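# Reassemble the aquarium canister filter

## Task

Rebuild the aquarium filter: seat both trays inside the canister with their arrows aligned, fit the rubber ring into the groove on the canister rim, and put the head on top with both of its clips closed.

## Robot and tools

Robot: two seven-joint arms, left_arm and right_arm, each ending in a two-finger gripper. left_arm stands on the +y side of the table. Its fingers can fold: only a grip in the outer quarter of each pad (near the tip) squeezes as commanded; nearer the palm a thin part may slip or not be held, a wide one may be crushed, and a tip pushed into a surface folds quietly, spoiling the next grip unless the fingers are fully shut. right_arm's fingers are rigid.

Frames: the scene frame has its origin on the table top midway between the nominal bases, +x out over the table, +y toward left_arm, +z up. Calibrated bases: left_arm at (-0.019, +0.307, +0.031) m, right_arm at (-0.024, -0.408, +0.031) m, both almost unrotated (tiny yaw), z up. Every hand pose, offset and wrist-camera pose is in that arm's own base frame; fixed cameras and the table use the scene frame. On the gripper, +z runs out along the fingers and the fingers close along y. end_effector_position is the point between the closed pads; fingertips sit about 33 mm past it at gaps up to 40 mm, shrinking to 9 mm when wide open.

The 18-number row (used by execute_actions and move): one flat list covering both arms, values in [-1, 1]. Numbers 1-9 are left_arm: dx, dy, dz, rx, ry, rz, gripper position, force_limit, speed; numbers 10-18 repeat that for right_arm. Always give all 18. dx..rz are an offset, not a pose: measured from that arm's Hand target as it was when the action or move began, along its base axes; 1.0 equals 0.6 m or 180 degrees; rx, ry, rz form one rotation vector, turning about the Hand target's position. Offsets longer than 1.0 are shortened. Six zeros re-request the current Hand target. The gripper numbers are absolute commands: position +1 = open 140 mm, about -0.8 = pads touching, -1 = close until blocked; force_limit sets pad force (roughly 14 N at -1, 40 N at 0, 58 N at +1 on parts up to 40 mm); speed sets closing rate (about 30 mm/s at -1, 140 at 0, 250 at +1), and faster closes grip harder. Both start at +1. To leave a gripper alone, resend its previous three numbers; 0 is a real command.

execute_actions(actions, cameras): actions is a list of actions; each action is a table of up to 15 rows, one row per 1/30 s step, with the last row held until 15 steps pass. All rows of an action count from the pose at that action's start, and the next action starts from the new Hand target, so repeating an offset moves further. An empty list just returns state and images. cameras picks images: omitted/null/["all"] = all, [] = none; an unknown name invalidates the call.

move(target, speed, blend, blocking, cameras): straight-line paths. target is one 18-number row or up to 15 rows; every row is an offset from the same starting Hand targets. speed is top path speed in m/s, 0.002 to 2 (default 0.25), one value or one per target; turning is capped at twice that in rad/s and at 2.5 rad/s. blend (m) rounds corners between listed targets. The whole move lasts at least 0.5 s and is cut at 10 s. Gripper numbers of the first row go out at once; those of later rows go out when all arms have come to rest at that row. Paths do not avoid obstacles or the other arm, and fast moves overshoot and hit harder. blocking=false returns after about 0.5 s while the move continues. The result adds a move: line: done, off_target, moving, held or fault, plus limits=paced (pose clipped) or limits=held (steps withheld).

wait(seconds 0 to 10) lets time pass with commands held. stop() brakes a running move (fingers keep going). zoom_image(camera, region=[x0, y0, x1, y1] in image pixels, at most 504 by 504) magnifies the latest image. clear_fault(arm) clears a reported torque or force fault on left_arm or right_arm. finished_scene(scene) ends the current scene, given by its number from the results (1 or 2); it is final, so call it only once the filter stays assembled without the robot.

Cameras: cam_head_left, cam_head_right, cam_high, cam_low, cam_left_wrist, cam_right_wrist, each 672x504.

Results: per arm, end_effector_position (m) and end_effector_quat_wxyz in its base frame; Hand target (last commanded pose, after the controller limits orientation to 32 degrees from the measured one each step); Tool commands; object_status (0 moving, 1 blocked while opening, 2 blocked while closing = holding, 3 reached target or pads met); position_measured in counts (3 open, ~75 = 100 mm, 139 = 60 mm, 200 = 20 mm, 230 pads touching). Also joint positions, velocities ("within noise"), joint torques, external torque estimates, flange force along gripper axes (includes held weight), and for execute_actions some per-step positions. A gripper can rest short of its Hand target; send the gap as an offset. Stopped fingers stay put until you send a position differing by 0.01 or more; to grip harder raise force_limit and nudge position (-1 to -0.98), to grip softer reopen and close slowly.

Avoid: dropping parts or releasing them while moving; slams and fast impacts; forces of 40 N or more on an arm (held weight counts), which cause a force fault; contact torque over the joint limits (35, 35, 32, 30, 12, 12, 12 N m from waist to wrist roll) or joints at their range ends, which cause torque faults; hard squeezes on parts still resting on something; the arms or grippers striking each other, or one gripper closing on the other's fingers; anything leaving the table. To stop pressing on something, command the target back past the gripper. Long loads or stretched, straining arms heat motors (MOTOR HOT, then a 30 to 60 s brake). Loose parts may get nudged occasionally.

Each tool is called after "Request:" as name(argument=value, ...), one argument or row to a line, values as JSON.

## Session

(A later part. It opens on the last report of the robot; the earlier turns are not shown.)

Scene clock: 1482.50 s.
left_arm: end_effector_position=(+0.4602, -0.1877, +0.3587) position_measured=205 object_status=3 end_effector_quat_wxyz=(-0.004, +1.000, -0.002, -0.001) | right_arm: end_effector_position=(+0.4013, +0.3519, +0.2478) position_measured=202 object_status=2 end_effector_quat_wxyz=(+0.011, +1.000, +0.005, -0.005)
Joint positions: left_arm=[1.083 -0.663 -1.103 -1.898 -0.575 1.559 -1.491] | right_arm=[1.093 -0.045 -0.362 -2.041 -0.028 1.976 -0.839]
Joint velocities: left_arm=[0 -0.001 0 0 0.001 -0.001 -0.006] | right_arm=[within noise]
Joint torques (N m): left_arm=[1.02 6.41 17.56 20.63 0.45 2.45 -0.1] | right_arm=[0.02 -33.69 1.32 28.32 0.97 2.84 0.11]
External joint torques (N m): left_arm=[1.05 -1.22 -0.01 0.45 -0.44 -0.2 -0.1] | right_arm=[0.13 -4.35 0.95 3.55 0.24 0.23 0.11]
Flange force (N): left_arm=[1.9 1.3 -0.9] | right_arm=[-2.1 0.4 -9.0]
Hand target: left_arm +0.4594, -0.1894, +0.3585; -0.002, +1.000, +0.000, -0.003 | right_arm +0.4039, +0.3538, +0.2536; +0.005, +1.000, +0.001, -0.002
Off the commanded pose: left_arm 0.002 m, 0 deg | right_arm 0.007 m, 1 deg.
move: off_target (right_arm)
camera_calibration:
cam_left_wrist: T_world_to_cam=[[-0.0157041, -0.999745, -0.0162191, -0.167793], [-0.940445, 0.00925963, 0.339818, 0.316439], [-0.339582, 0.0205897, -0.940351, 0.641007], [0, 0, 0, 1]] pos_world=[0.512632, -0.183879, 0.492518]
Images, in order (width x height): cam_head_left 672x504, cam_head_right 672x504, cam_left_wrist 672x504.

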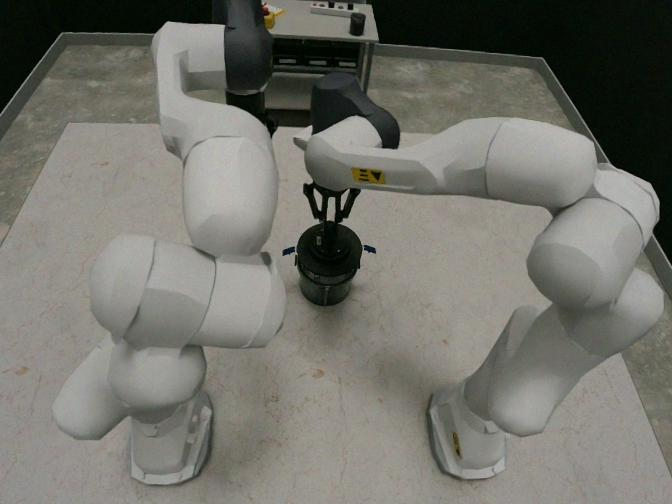

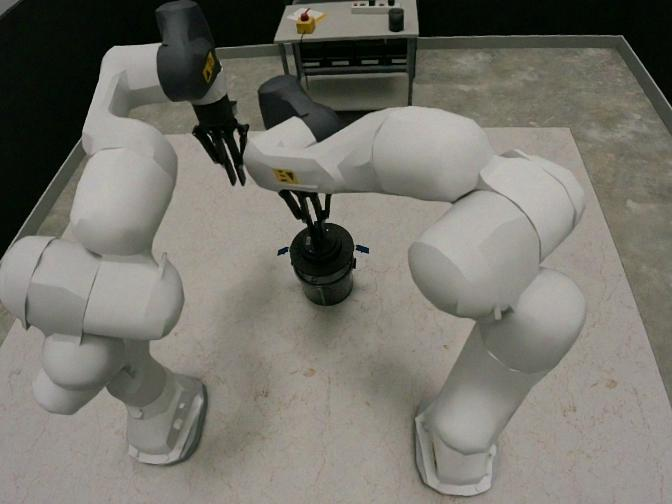

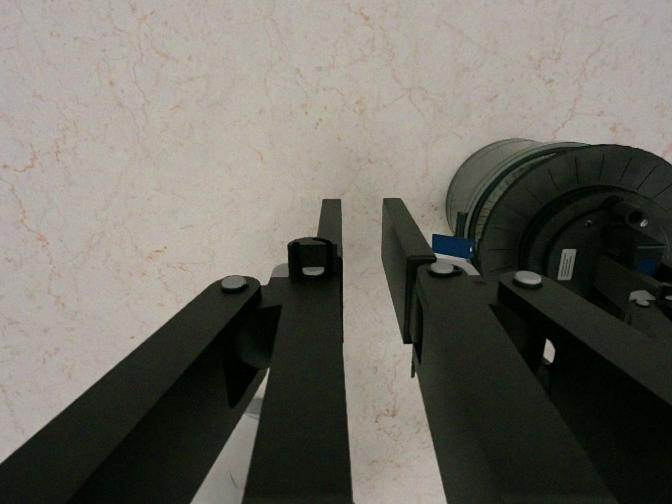

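Request:
move(
  target=[0,0,0,0,0,0,-0.6,-0.6,-1,0,0,0,0,0,-0.025,-1,0,-1],
  speed=0.1,
  cameras=["cam_left_wrist","cam_head_left","cam_head_right","cam_low","cam_right_wrist","cam_high"],
)

Request:
zoom_image(
  camera="cam_left_wrist",
  region=[372, 50, 672, 350],
)

Request:
zoom_image(
  camera="cam_head_left",
  region=[270, 210, 390, 320],
)

Request:
zoom_image(
  camera="cam_head_right",
  region=[265, 210, 385, 320],
)

Request:
zoom_image(
  camera="cam_low",
  region=[320, 190, 400, 260],
)

Request:
zoom_image(
  camera="cam_high",
  region=[190, 170, 310, 290],
)

Scene clock: 1495.33 s.
left_arm: end_effector_position=(+0.4602, -0.1878, +0.3587) position_measured=205 object_status=3 end_effector_quat_wxyz=(-0.004, +1.000, -0.001, -0.001) | right_arm: end_effector_position=(+0.4015, +0.3516, +0.2477) position_measured=202 object_status=2 end_effector_quat_wxyz=(+0.011, +0.999, -0.033, -0.005)
Joint positions: left_arm=[1.083 -0.663 -1.104 -1.898 -0.575 1.559 -1.494] | right_arm=[1.091 -0.045 -0.362 -2.04 -0.026 1.975 -0.766]
Joint velocities: left_arm=[within noise] | right_arm=[-0.001 0.001 -0.001 0.001 -0.002 0 0.006]
Joint torques (N m): left_arm=[0.28 7.1 17.75 20.37 0.76 2.64 -0.14] | right_arm=[0.18 -33.75 1.28 28.29 0.78 2.86 0.36]
External joint torques (N m): left_arm=[0.35 -0.5 0.2 0.17 -0.12 -0.02 -0.14] | right_arm=[0.22 -4.41 0.85 3.56 0.07 0.27 0.36]
Flange force (N): left_arm=[-0.1 0.3 -0.4] | right_arm=[-2.8 0.6 -9.0]
Hand target: left_arm +0.4594, -0.1894, +0.3585; -0.002, +1.000, +0.000, -0.003 | right_arm +0.4039, +0.3538, +0.2536; +0.005, +0.999, -0.038, -0.002
Off the commanded pose: left_arm 0.002 m, 0 deg | right_arm 0.007 m, 1 deg.
move: off_target (right_arm)
camera_calibration:
cam_left_wrist: T_world_to_cam=[[-0.0126618, -0.99979, -0.0161011, -0.169421], [-0.940455, 0.00643714, 0.339857, 0.315789], [-0.339682, 0.0194456, -0.940339, 0.640906], [0, 0, 0, 1]] pos_world=[0.512545, -0.183881, 0.492619]
cam_right_wrist: T_world_to_cam=[[-0.0581106, -0.998288, 0.00663858, 0.381007], [-0.944941, 0.0571479, 0.322212, 0.290514], [-0.32204, 0.0124508, -0.946644, 0.500699], [0, 0, 0, 1]] pos_world=[0.457904, 0.357518, 0.377847]

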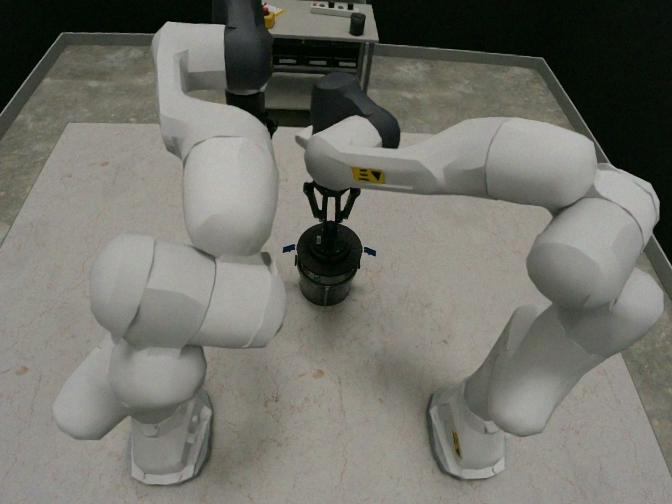

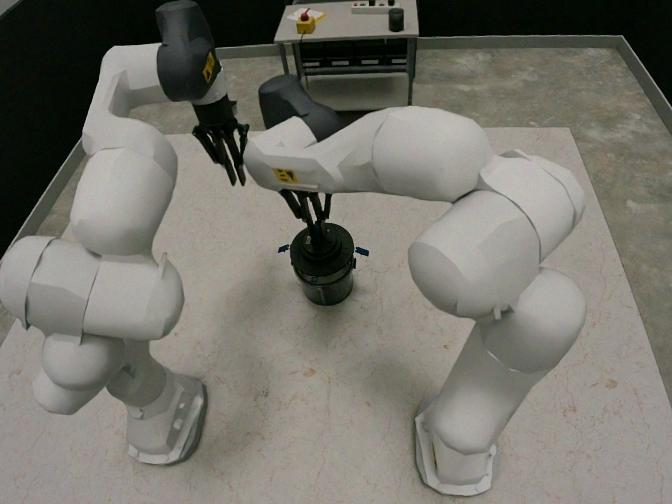

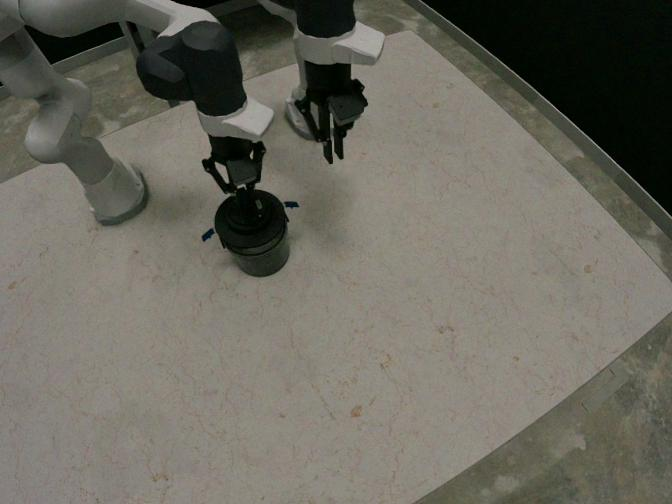

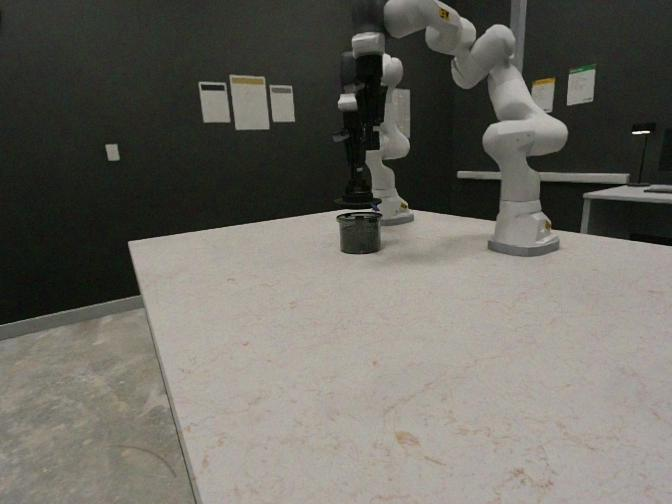

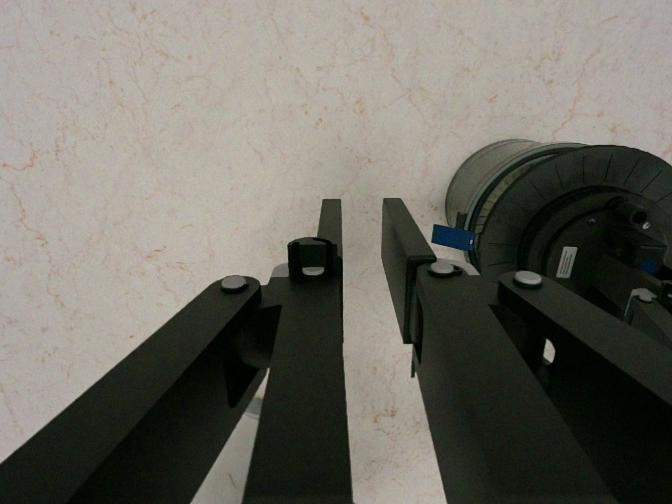

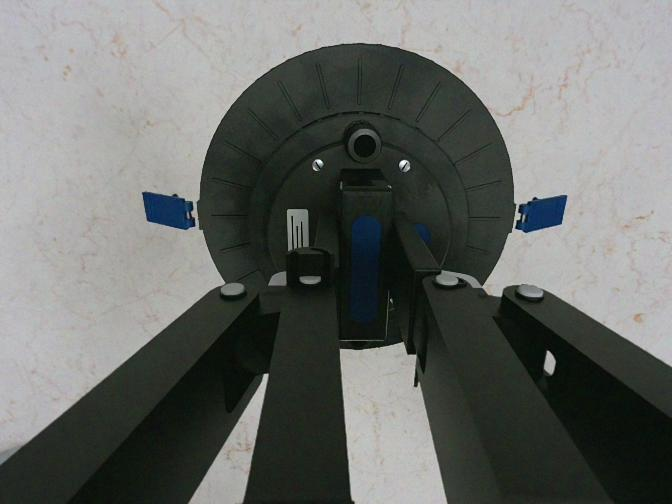

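Scaled by 1.680 from the camera's 672x504 image, which has a finer 960x720 frame.

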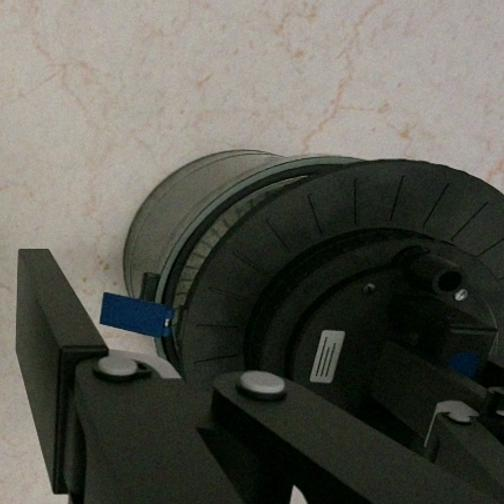

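Scaled by 4.200 from the camera's 672x504 image, which has a finer 960x720 frame.

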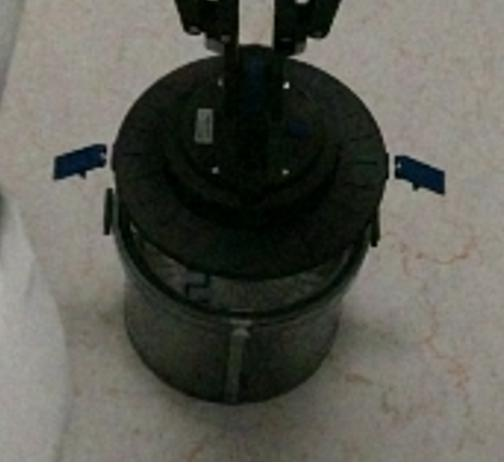

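Scaled by 4.200 from the camera's 672x504 image, which has a finer 960x720 frame.

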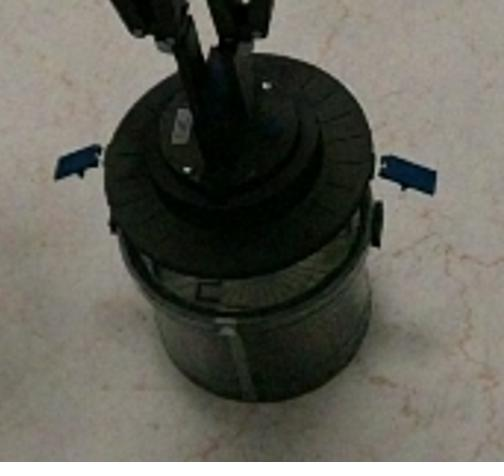

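Scaled by 6.300 from the camera's 672x504 image, which has a finer 960x720 frame.

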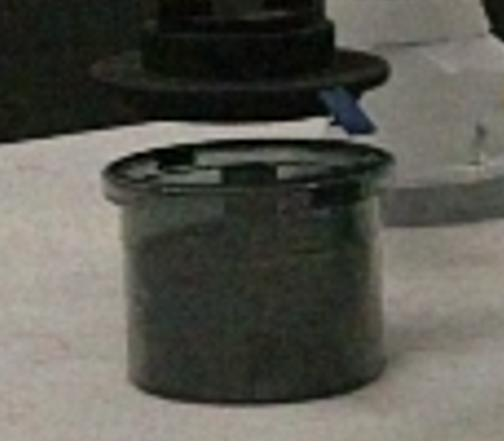

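Scaled by 4.200 from the camera's 672x504 image, which has a finer 960x720 frame.

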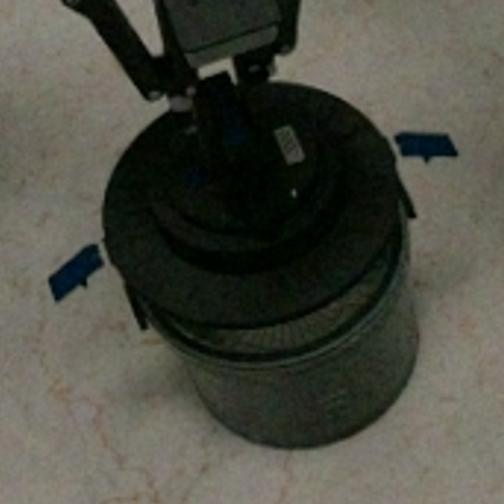

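Request:
move(
  target=[0,0,0,0,0,0,-0.6,-0.6,-1,-0.0015,0.0015,-0.05,0,0,0.004,-1,0,-1],
  speed=0.05,
)

Request:
zoom_image(
  camera="cam_left_wrist",
  region=[372, 50, 672, 350],
)

Request:
zoom_image(
  camera="cam_head_left",
  region=[270, 210, 390, 320],
)

Request:
zoom_image(
  camera="cam_head_right",
  region=[265, 210, 385, 320],
)

Request:
zoom_image(
  camera="cam_low",
  region=[320, 190, 400, 260],
)

Request:
zoom_image(
  camera="cam_high",
  region=[190, 170, 310, 290],
)

Scene clock: 1541.30 s.
left_arm: end_effector_position=(+0.4602, -0.1879, +0.3588) position_measured=205 object_status=3 end_effector_quat_wxyz=(-0.004, +1.000, -0.001, -0.001) | right_arm: end_effector_position=(+0.3988, +0.3511, +0.2176) position_measured=202 object_status=2 end_effector_quat_wxyz=(+0.013, +0.999, -0.033, -0.007)
Joint positions: left_arm=[1.083 -0.663 -1.104 -1.898 -0.575 1.559 -1.494] | right_arm=[1.091 -0.021 -0.362 -2.091 -0.019 2.042 -0.767]
Joint velocities: left_arm=[within noise] | right_arm=[0 0 0 0.002 0 0.004 -0.002]
Joint torques (N m): left_arm=[0.21 7.12 17.75 20.29 0.76 2.64 -0.15] | right_arm=[0.16 -34.64 0.98 27.28 0.93 3.21 -0.26]
External joint torques (N m): left_arm=[0.21 -0.5 0.18 0.13 -0.13 -0.01 -0.15] | right_arm=[0.23 -4.96 0.83 2.96 0.24 0.64 -0.26]
Flange force (N): left_arm=[-0.7 0.3 -0.2] | right_arm=[-4.1 3.5 -7.6]
Hand target: left_arm +0.4594, -0.1894, +0.3585; -0.002, +1.000, +0.000, -0.003 | right_arm +0.4030, +0.3547, +0.2236; +0.005, +0.999, -0.032, -0.002
Off the commanded pose: left_arm 0.002 m, 0 deg | right_arm 0.008 m, 1 deg.
move: off_target (right_arm)
camera_calibration:
cam_left_wrist: T_world_to_cam=[[-0.0126594, -0.99979, -0.0161033, -0.169421], [-0.940487, 0.00643594, 0.339769, 0.315849], [-0.339594, 0.0194462, -0.940371, 0.640877], [0, 0, 0, 1]] pos_world=[0.512545, -0.183881, 0.492618]
cam_right_wrist: T_world_to_cam=[[-0.0593607, -0.998159, 0.0124412, 0.379672], [-0.943519, 0.0601722, 0.325809, 0.29526], [-0.325957, 0.00760167, -0.945354, 0.474197], [0, 0, 0, 1]] pos_world=[0.455689, 0.357602, 0.347362]

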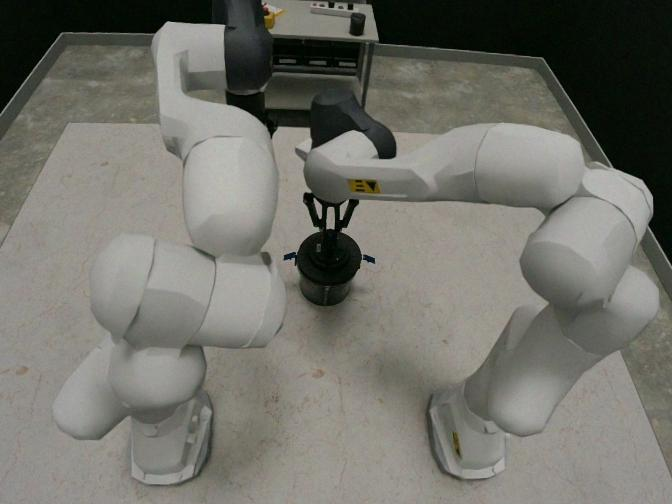

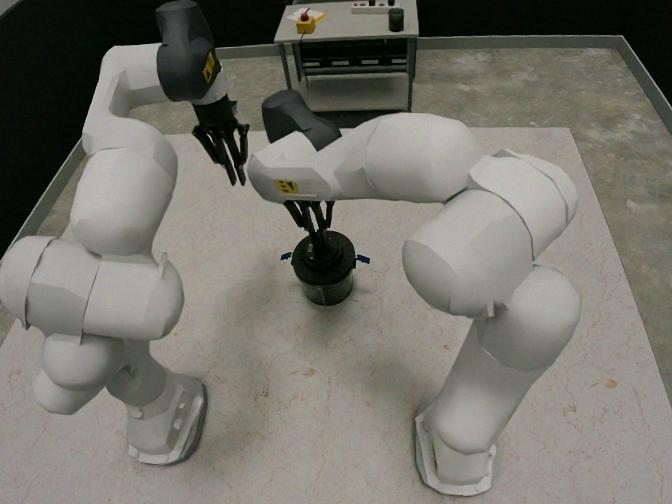

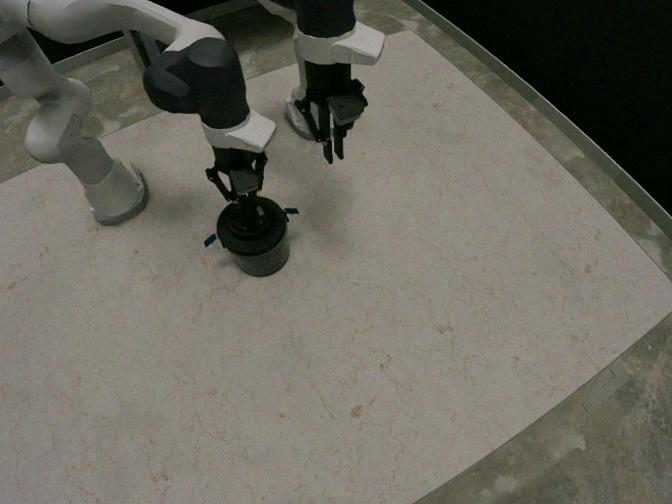

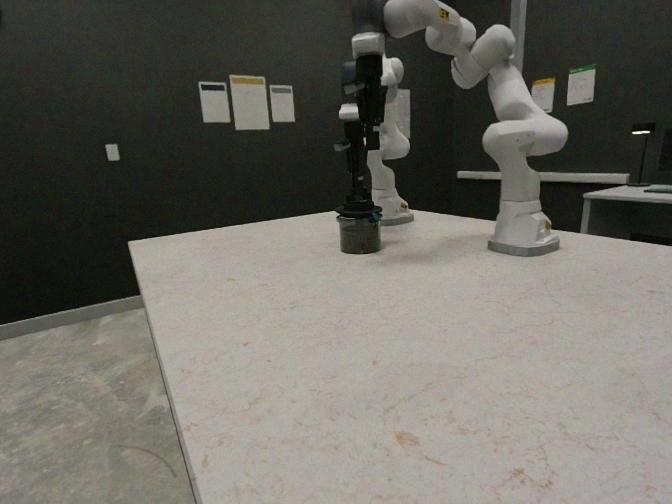

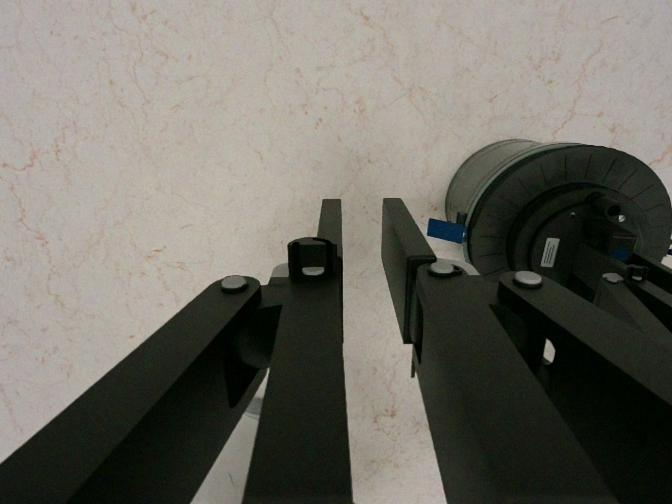

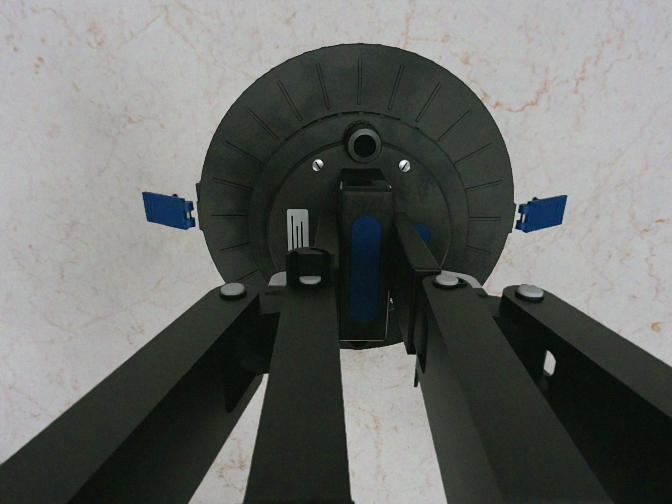

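Scaled by 1.680 from the camera's 672x504 image, which has a finer 960x720 frame.

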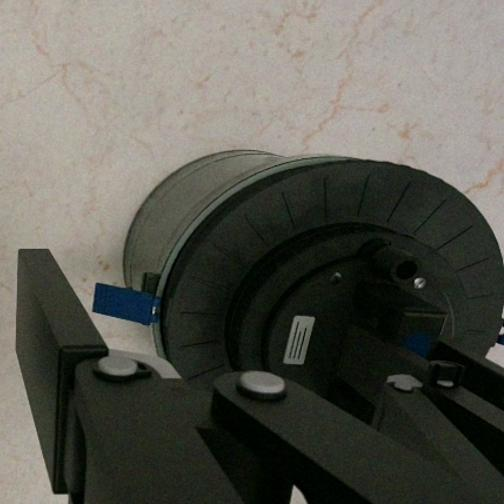

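Scaled by 4.200 from the camera's 672x504 image, which has a finer 960x720 frame.

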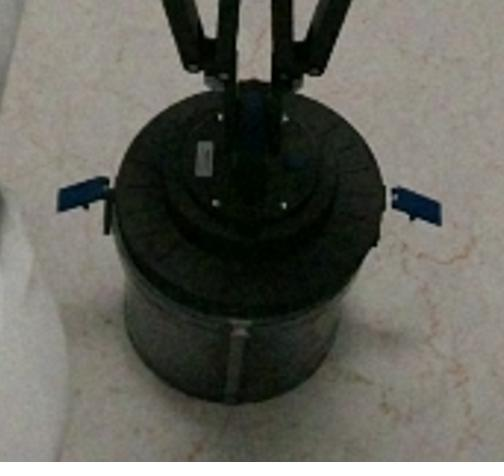

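Scaled by 4.200 from the camera's 672x504 image, which has a finer 960x720 frame.

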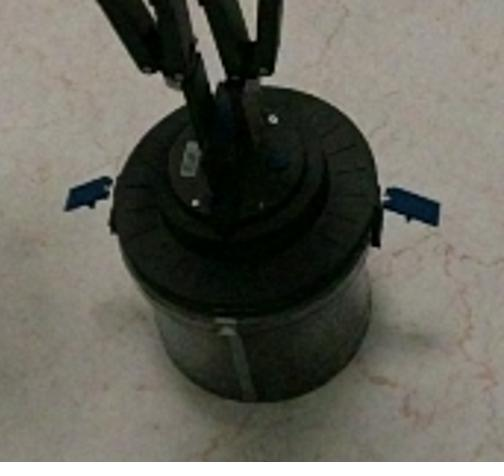

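Scaled by 6.300 from the camera's 672x504 image, which has a finer 960x720 frame.

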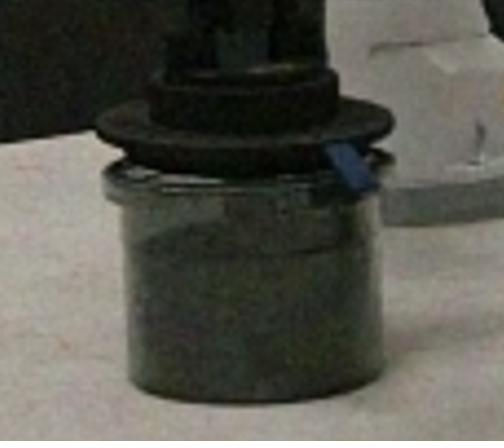

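Scaled by 4.200 from the camera's 672x504 image, which has a finer 960x720 frame.

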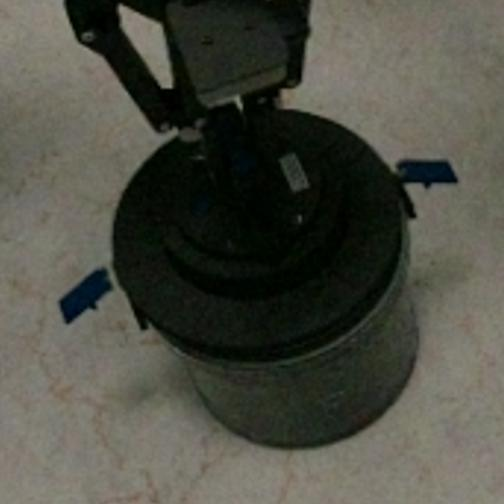

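Request:
move(
  target=[
    [0,0,0,0,0,0,-0.6,-0.6,-1,0,0.0025,0,0,0,0,-1,0,-1],
    [0,0,0,0,0,0,-0.6,-0.6,-1,0,0.0025,-0.025,0,0,0,-1,0,-1],
  ],
  speed=0.02,
  cameras=["cam_left_wrist","cam_head_left","cam_head_right","cam_low"],
)

Request:
zoom_image(
  camera="cam_low",
  region=[320, 190, 400, 260],
)

Request:
zoom_image(
  camera="cam_head_left",
  region=[270, 210, 390, 320],
)

Scene clock: 1558.10 s.
left_arm: end_effector_position=(+0.4602, -0.1879, +0.3588) position_measured=205 object_status=3 end_effector_quat_wxyz=(-0.004, +1.000, -0.001, -0.001) | right_arm: end_effector_position=(+0.3993, +0.3533, +0.2045) position_measured=202 object_status=2 end_effector_quat_wxyz=(+0.011, +0.999, -0.033, -0.007)
Joint positions: left_arm=[1.083 -0.663 -1.104 -1.898 -0.575 1.559 -1.494] | right_arm=[1.091 -0.006 -0.362 -2.11 -0.011 2.079 -0.77]
Joint torques (N m): left_arm=[0.2 7.14 17.73 20.23 0.77 2.64 -0.14] | right_arm=[-0.02 -33.67 0.58 26.39 0.75 3.08 -0.11]
External joint torques (N m): left_arm=[0.3 -0.44 0.22 0.02 -0.11 -0.01 -0.14] | right_arm=[0.03 -3.47 0.57 2.12 0.07 0.49 -0.11]
Flange force (N): left_arm=[-0.6 0.1 0.0] | right_arm=[-2.8 2.4 -5.5]
Hand target: left_arm +0.4594, -0.1894, +0.3585; -0.002, +1.000, +0.000, -0.003 | right_arm +0.4030, +0.3562, +0.2086; +0.005, +0.999, -0.032, -0.002
Off the commanded pose: left_arm 0.002 m, 0 deg | right_arm 0.006 m, 1 deg.
move: off_target (right_arm)
camera_calibration:
cam_left_wrist: T_world_to_cam=[[-0.0126594, -0.99979, -0.0161033, -0.169421], [-0.940487, 0.00643594, 0.339769, 0.315849], [-0.339594, 0.0194462, -0.940371, 0.640877], [0, 0, 0, 1]] pos_world=[0.512545, -0.183881, 0.492618]
Images, in order (width x height): cam_head_left 672x504, cam_head_right 672x504, cam_low 672x504, cam_left_wrist 672x504.

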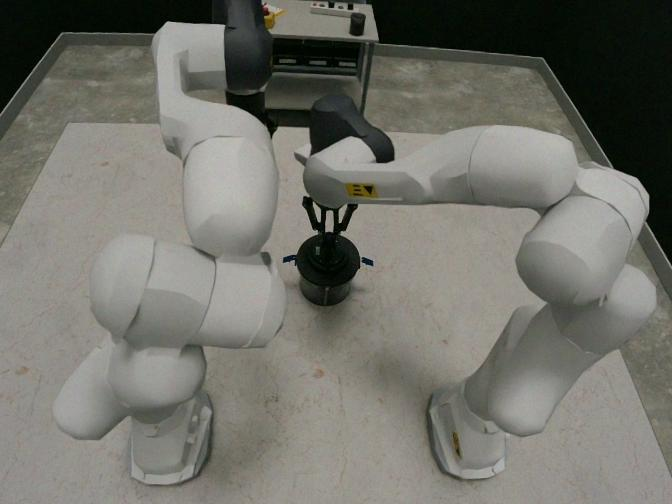

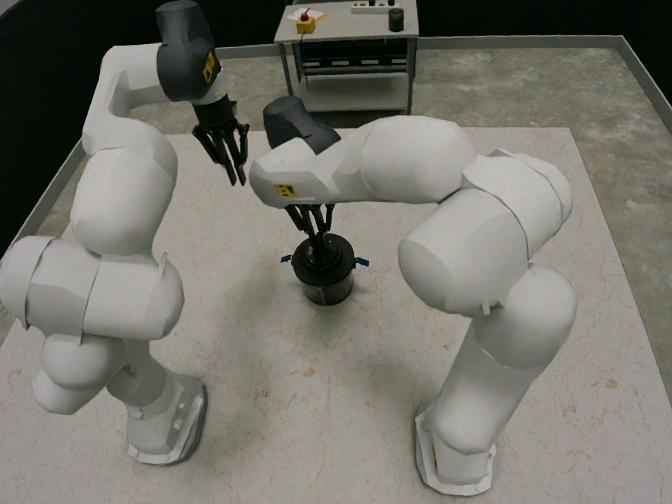

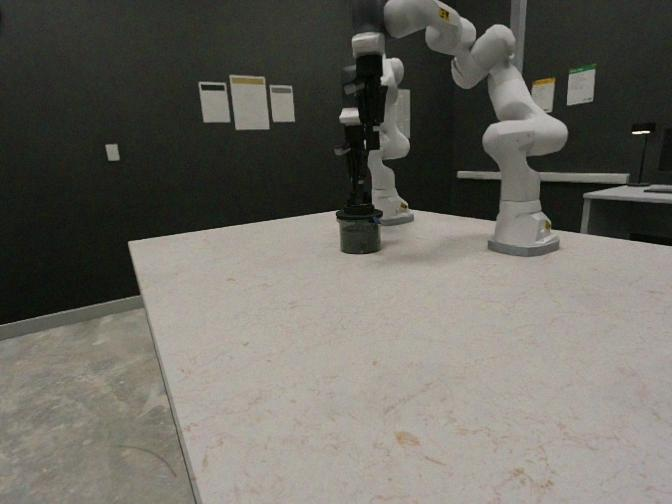

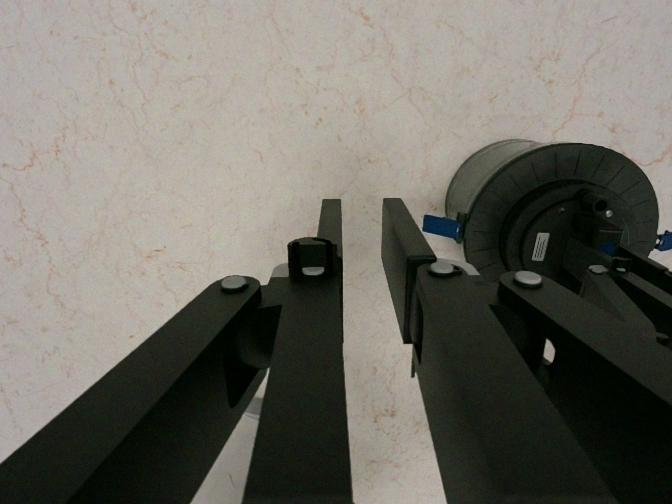

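Scaled by 6.300 from the camera's 672x504 image, which has a finer 960x720 frame.

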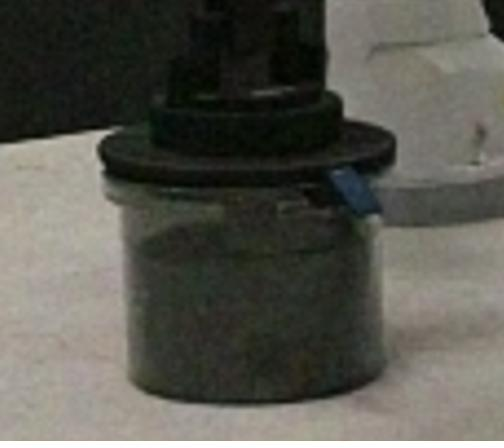

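Scaled by 4.200 from the camera's 672x504 image, which has a finer 960x720 frame.

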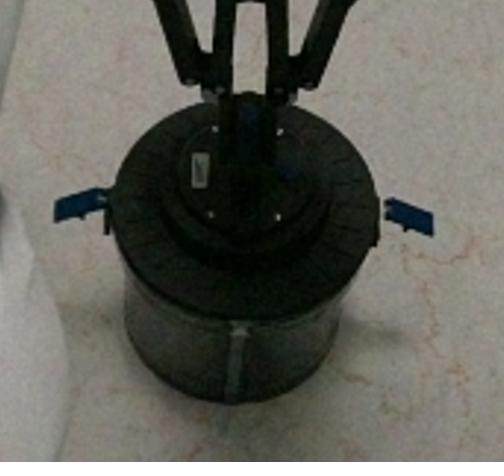

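Request:
move(
  target=[0,0,0,0,0,0,-0.6,-0.6,-1,0,0,-0.018,0,0,0,-1,0,-1],
  speed=0.02,
  cameras=["cam_left_wrist","cam_head_left","cam_head_right","cam_low"],
)

Request:
zoom_image(
  camera="cam_low",
  region=[320, 190, 400, 260],
)

Request:
zoom_image(
  camera="cam_left_wrist",
  region=[372, 50, 672, 350],
)

Request:
zoom_image(
  camera="cam_head_right",
  region=[265, 210, 385, 320],
)

Scene clock: 1566.33 s.
left_arm: end_effector_position=(+0.4602, -0.1879, +0.3588) position_measured=205 object_status=3 end_effector_quat_wxyz=(-0.004, +1.000, -0.001, -0.001) | right_arm: end_effector_position=(+0.4013, +0.3548, +0.2012) position_measured=202 object_status=2 end_effector_quat_wxyz=(+0.007, +0.999, -0.033, -0.004)
Joint positions: left_arm=[1.083 -0.663 -1.104 -1.898 -0.575 1.559 -1.494] | right_arm=[1.089 -0.005 -0.363 -2.12 -0.007 2.101 -0.775]
Joint torques (N m): left_arm=[0.24 7.1 17.72 20.23 0.75 2.64 -0.13] | right_arm=[0.52 -27.79 1.2 22.31 0.94 3.88 -0.18]
External joint torques (N m): left_arm=[0.17 -0.62 0.08 0.1 -0.14 -0.01 -0.13] | right_arm=[0.51 2.33 1.14 -1.88 0.26 1.26 -0.18]
Flange force (N): left_arm=[-0.9 0.4 0.1] | right_arm=[-0.7 -1.0 8.5]
Hand target: left_arm +0.4594, -0.1894, +0.3585; -0.002, +1.000, +0.000, -0.003 | right_arm +0.4030, +0.3562, +0.1978; +0.005, +0.999, -0.032, -0.002
Off the commanded pose: left_arm 0.002 m, 0 deg | right_arm 0.004 m, 0 deg.
move: off_target (right_arm)
camera_calibration:
cam_left_wrist: T_world_to_cam=[[-0.0126591, -0.99979, -0.0161032, -0.16942], [-0.940531, 0.00643823, 0.339647, 0.315897], [-0.339472, 0.0194452, -0.940415, 0.64093], [0, 0, 0, 1]] pos_world=[0.512544, -0.183881, 0.492718]
Images, in order (width x height): cam_head_left 672x504, cam_head_right 672x504, cam_low 672x504, cam_left_wrist 672x504.

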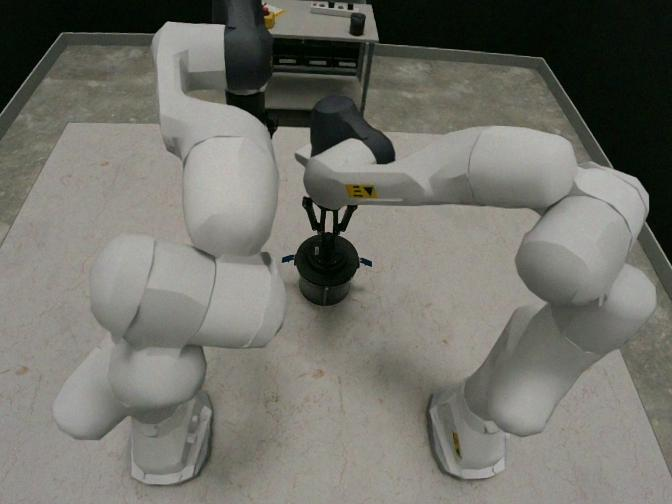

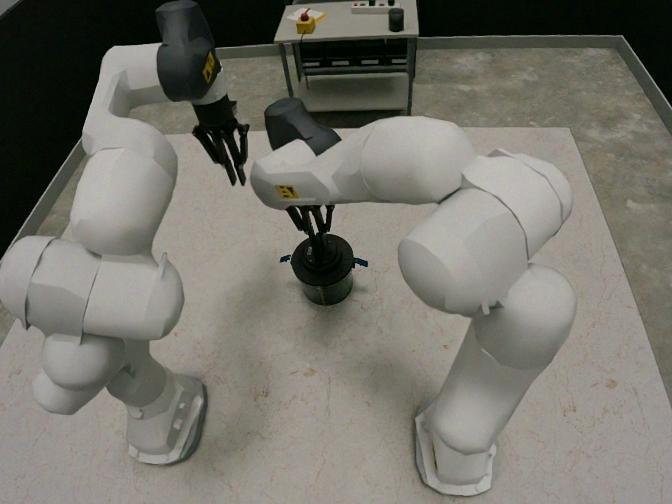

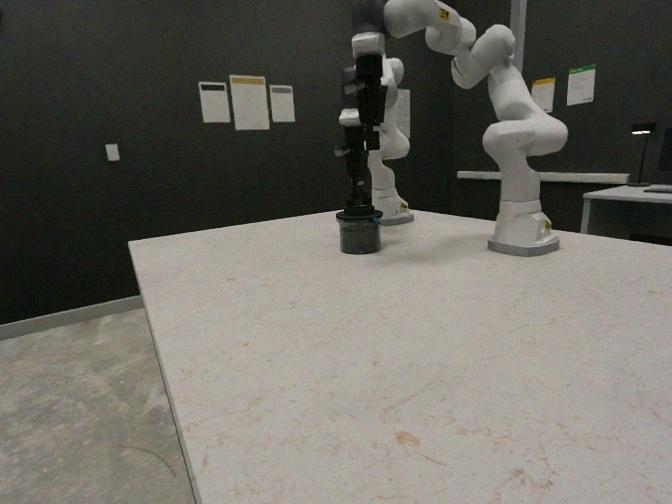

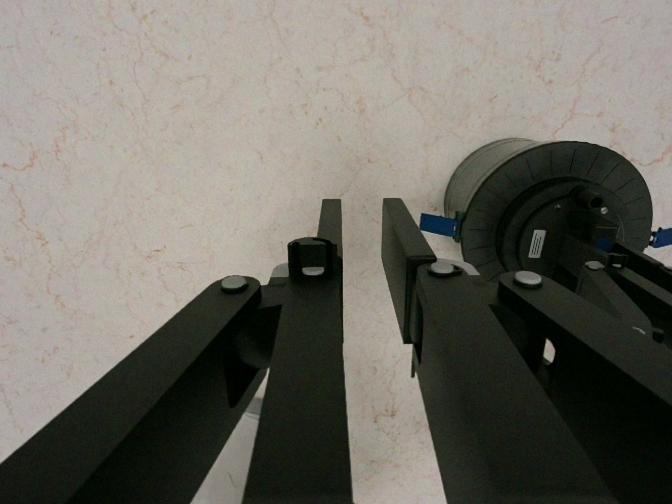

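Scaled by 6.300 from the camera's 672x504 image, which has a finer 960x720 frame.

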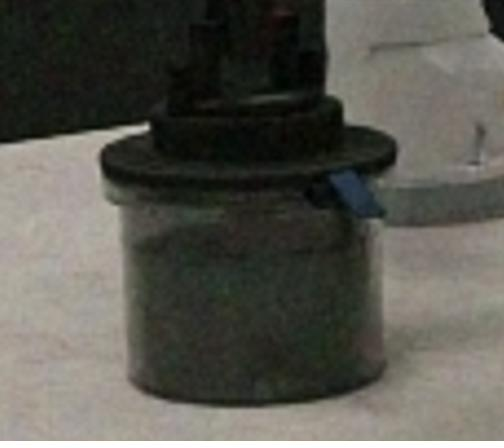

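Scaled by 1.680 from the camera's 672x504 image, which has a finer 960x720 frame.

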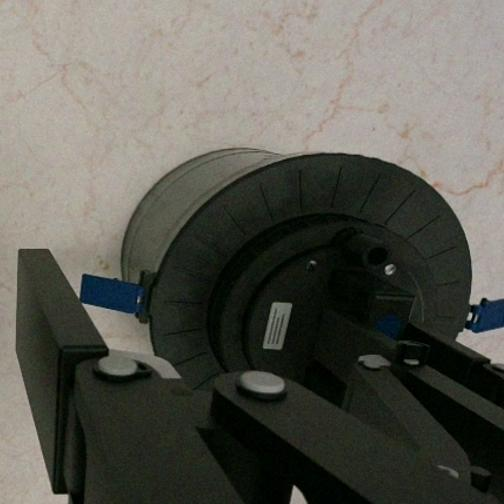

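Scaled by 4.200 from the camera's 672x504 image, which has a finer 960x720 frame.

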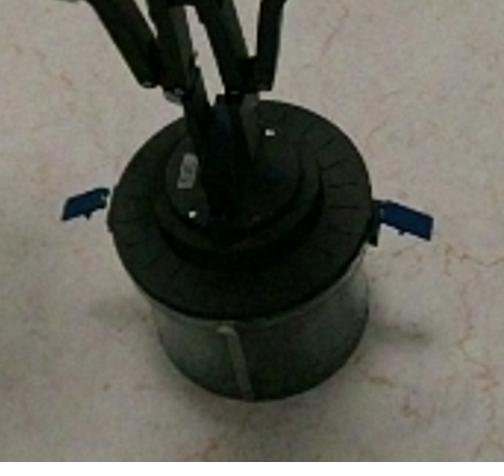

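Request:
move(
  target=[0,0,0,0,0,0,-0.6,-0.6,-1,0,0,-0.008,0,0,0,-1,0,-1],
  speed=0.02,
  cameras=["cam_low"],
)

Request:
zoom_image(
  camera="cam_low",
  region=[320, 190, 400, 260],
)

Scene clock: 1573.13 s.
left_arm: end_effector_position=(+0.4602, -0.1879, +0.3588) position_measured=205 object_status=3 end_effector_quat_wxyz=(-0.004, +1.000, -0.001, -0.001) | right_arm: end_effector_position=(+0.4028, +0.3562, +0.2008) position_measured=202 object_status=2 end_effector_quat_wxyz=(+0.003, +0.999, -0.032, -0.002)
Joint positions: left_arm=[1.083 -0.663 -1.104 -1.898 -0.575 1.559 -1.494] | right_arm=[1.089 -0.005 -0.363 -2.123 -0.005 2.112 -0.777]
Joint velocities: left_arm=[within noise] | right_arm=[0 0 0.001 -0.002 0.001 0.004 0.001]
Joint torques (N m): left_arm=[0.26 7.18 17.73 20.22 0.77 2.64 -0.14] | right_arm=[0.63 -24.53 1.33 20.09 0.99 4.07 -0.17]
External joint torques (N m): left_arm=[0.18 -0.55 0.09 0.13 -0.13 -0.01 -0.14] | right_arm=[0.64 5.57 1.29 -4.05 0.3 1.44 -0.18]
Flange force (N): left_arm=[-0.6 0.4 -0.1] | right_arm=[0.7 -2.8 15.6]
Hand target: left_arm +0.4594, -0.1894, +0.3585; -0.002, +1.000, +0.000, -0.003 | right_arm +0.4030, +0.3562, +0.1930; +0.005, +0.999, -0.032, -0.002
Off the commanded pose: left_arm 0.002 m, 0 deg | right_arm 0.008 m, 0 deg.
move: off_target (right_arm)
Images, in order (width x height): cam_low 672x504.

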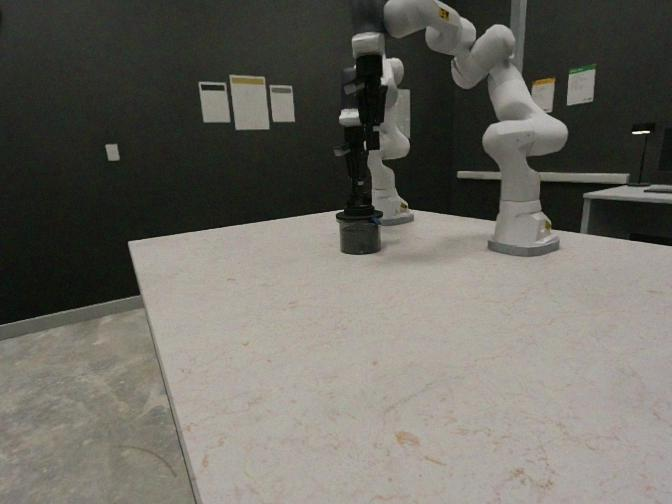

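Scaled by 6.300 from the camera's 672x504 image, which has a finer 960x720 frame.

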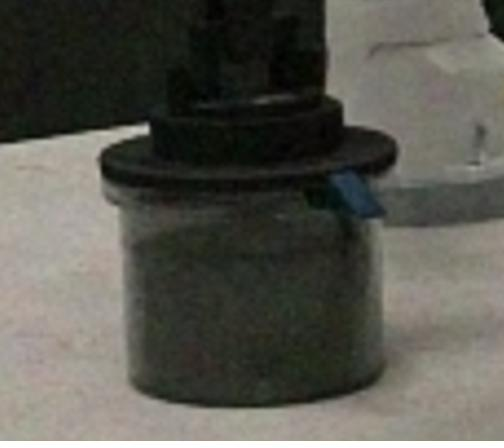

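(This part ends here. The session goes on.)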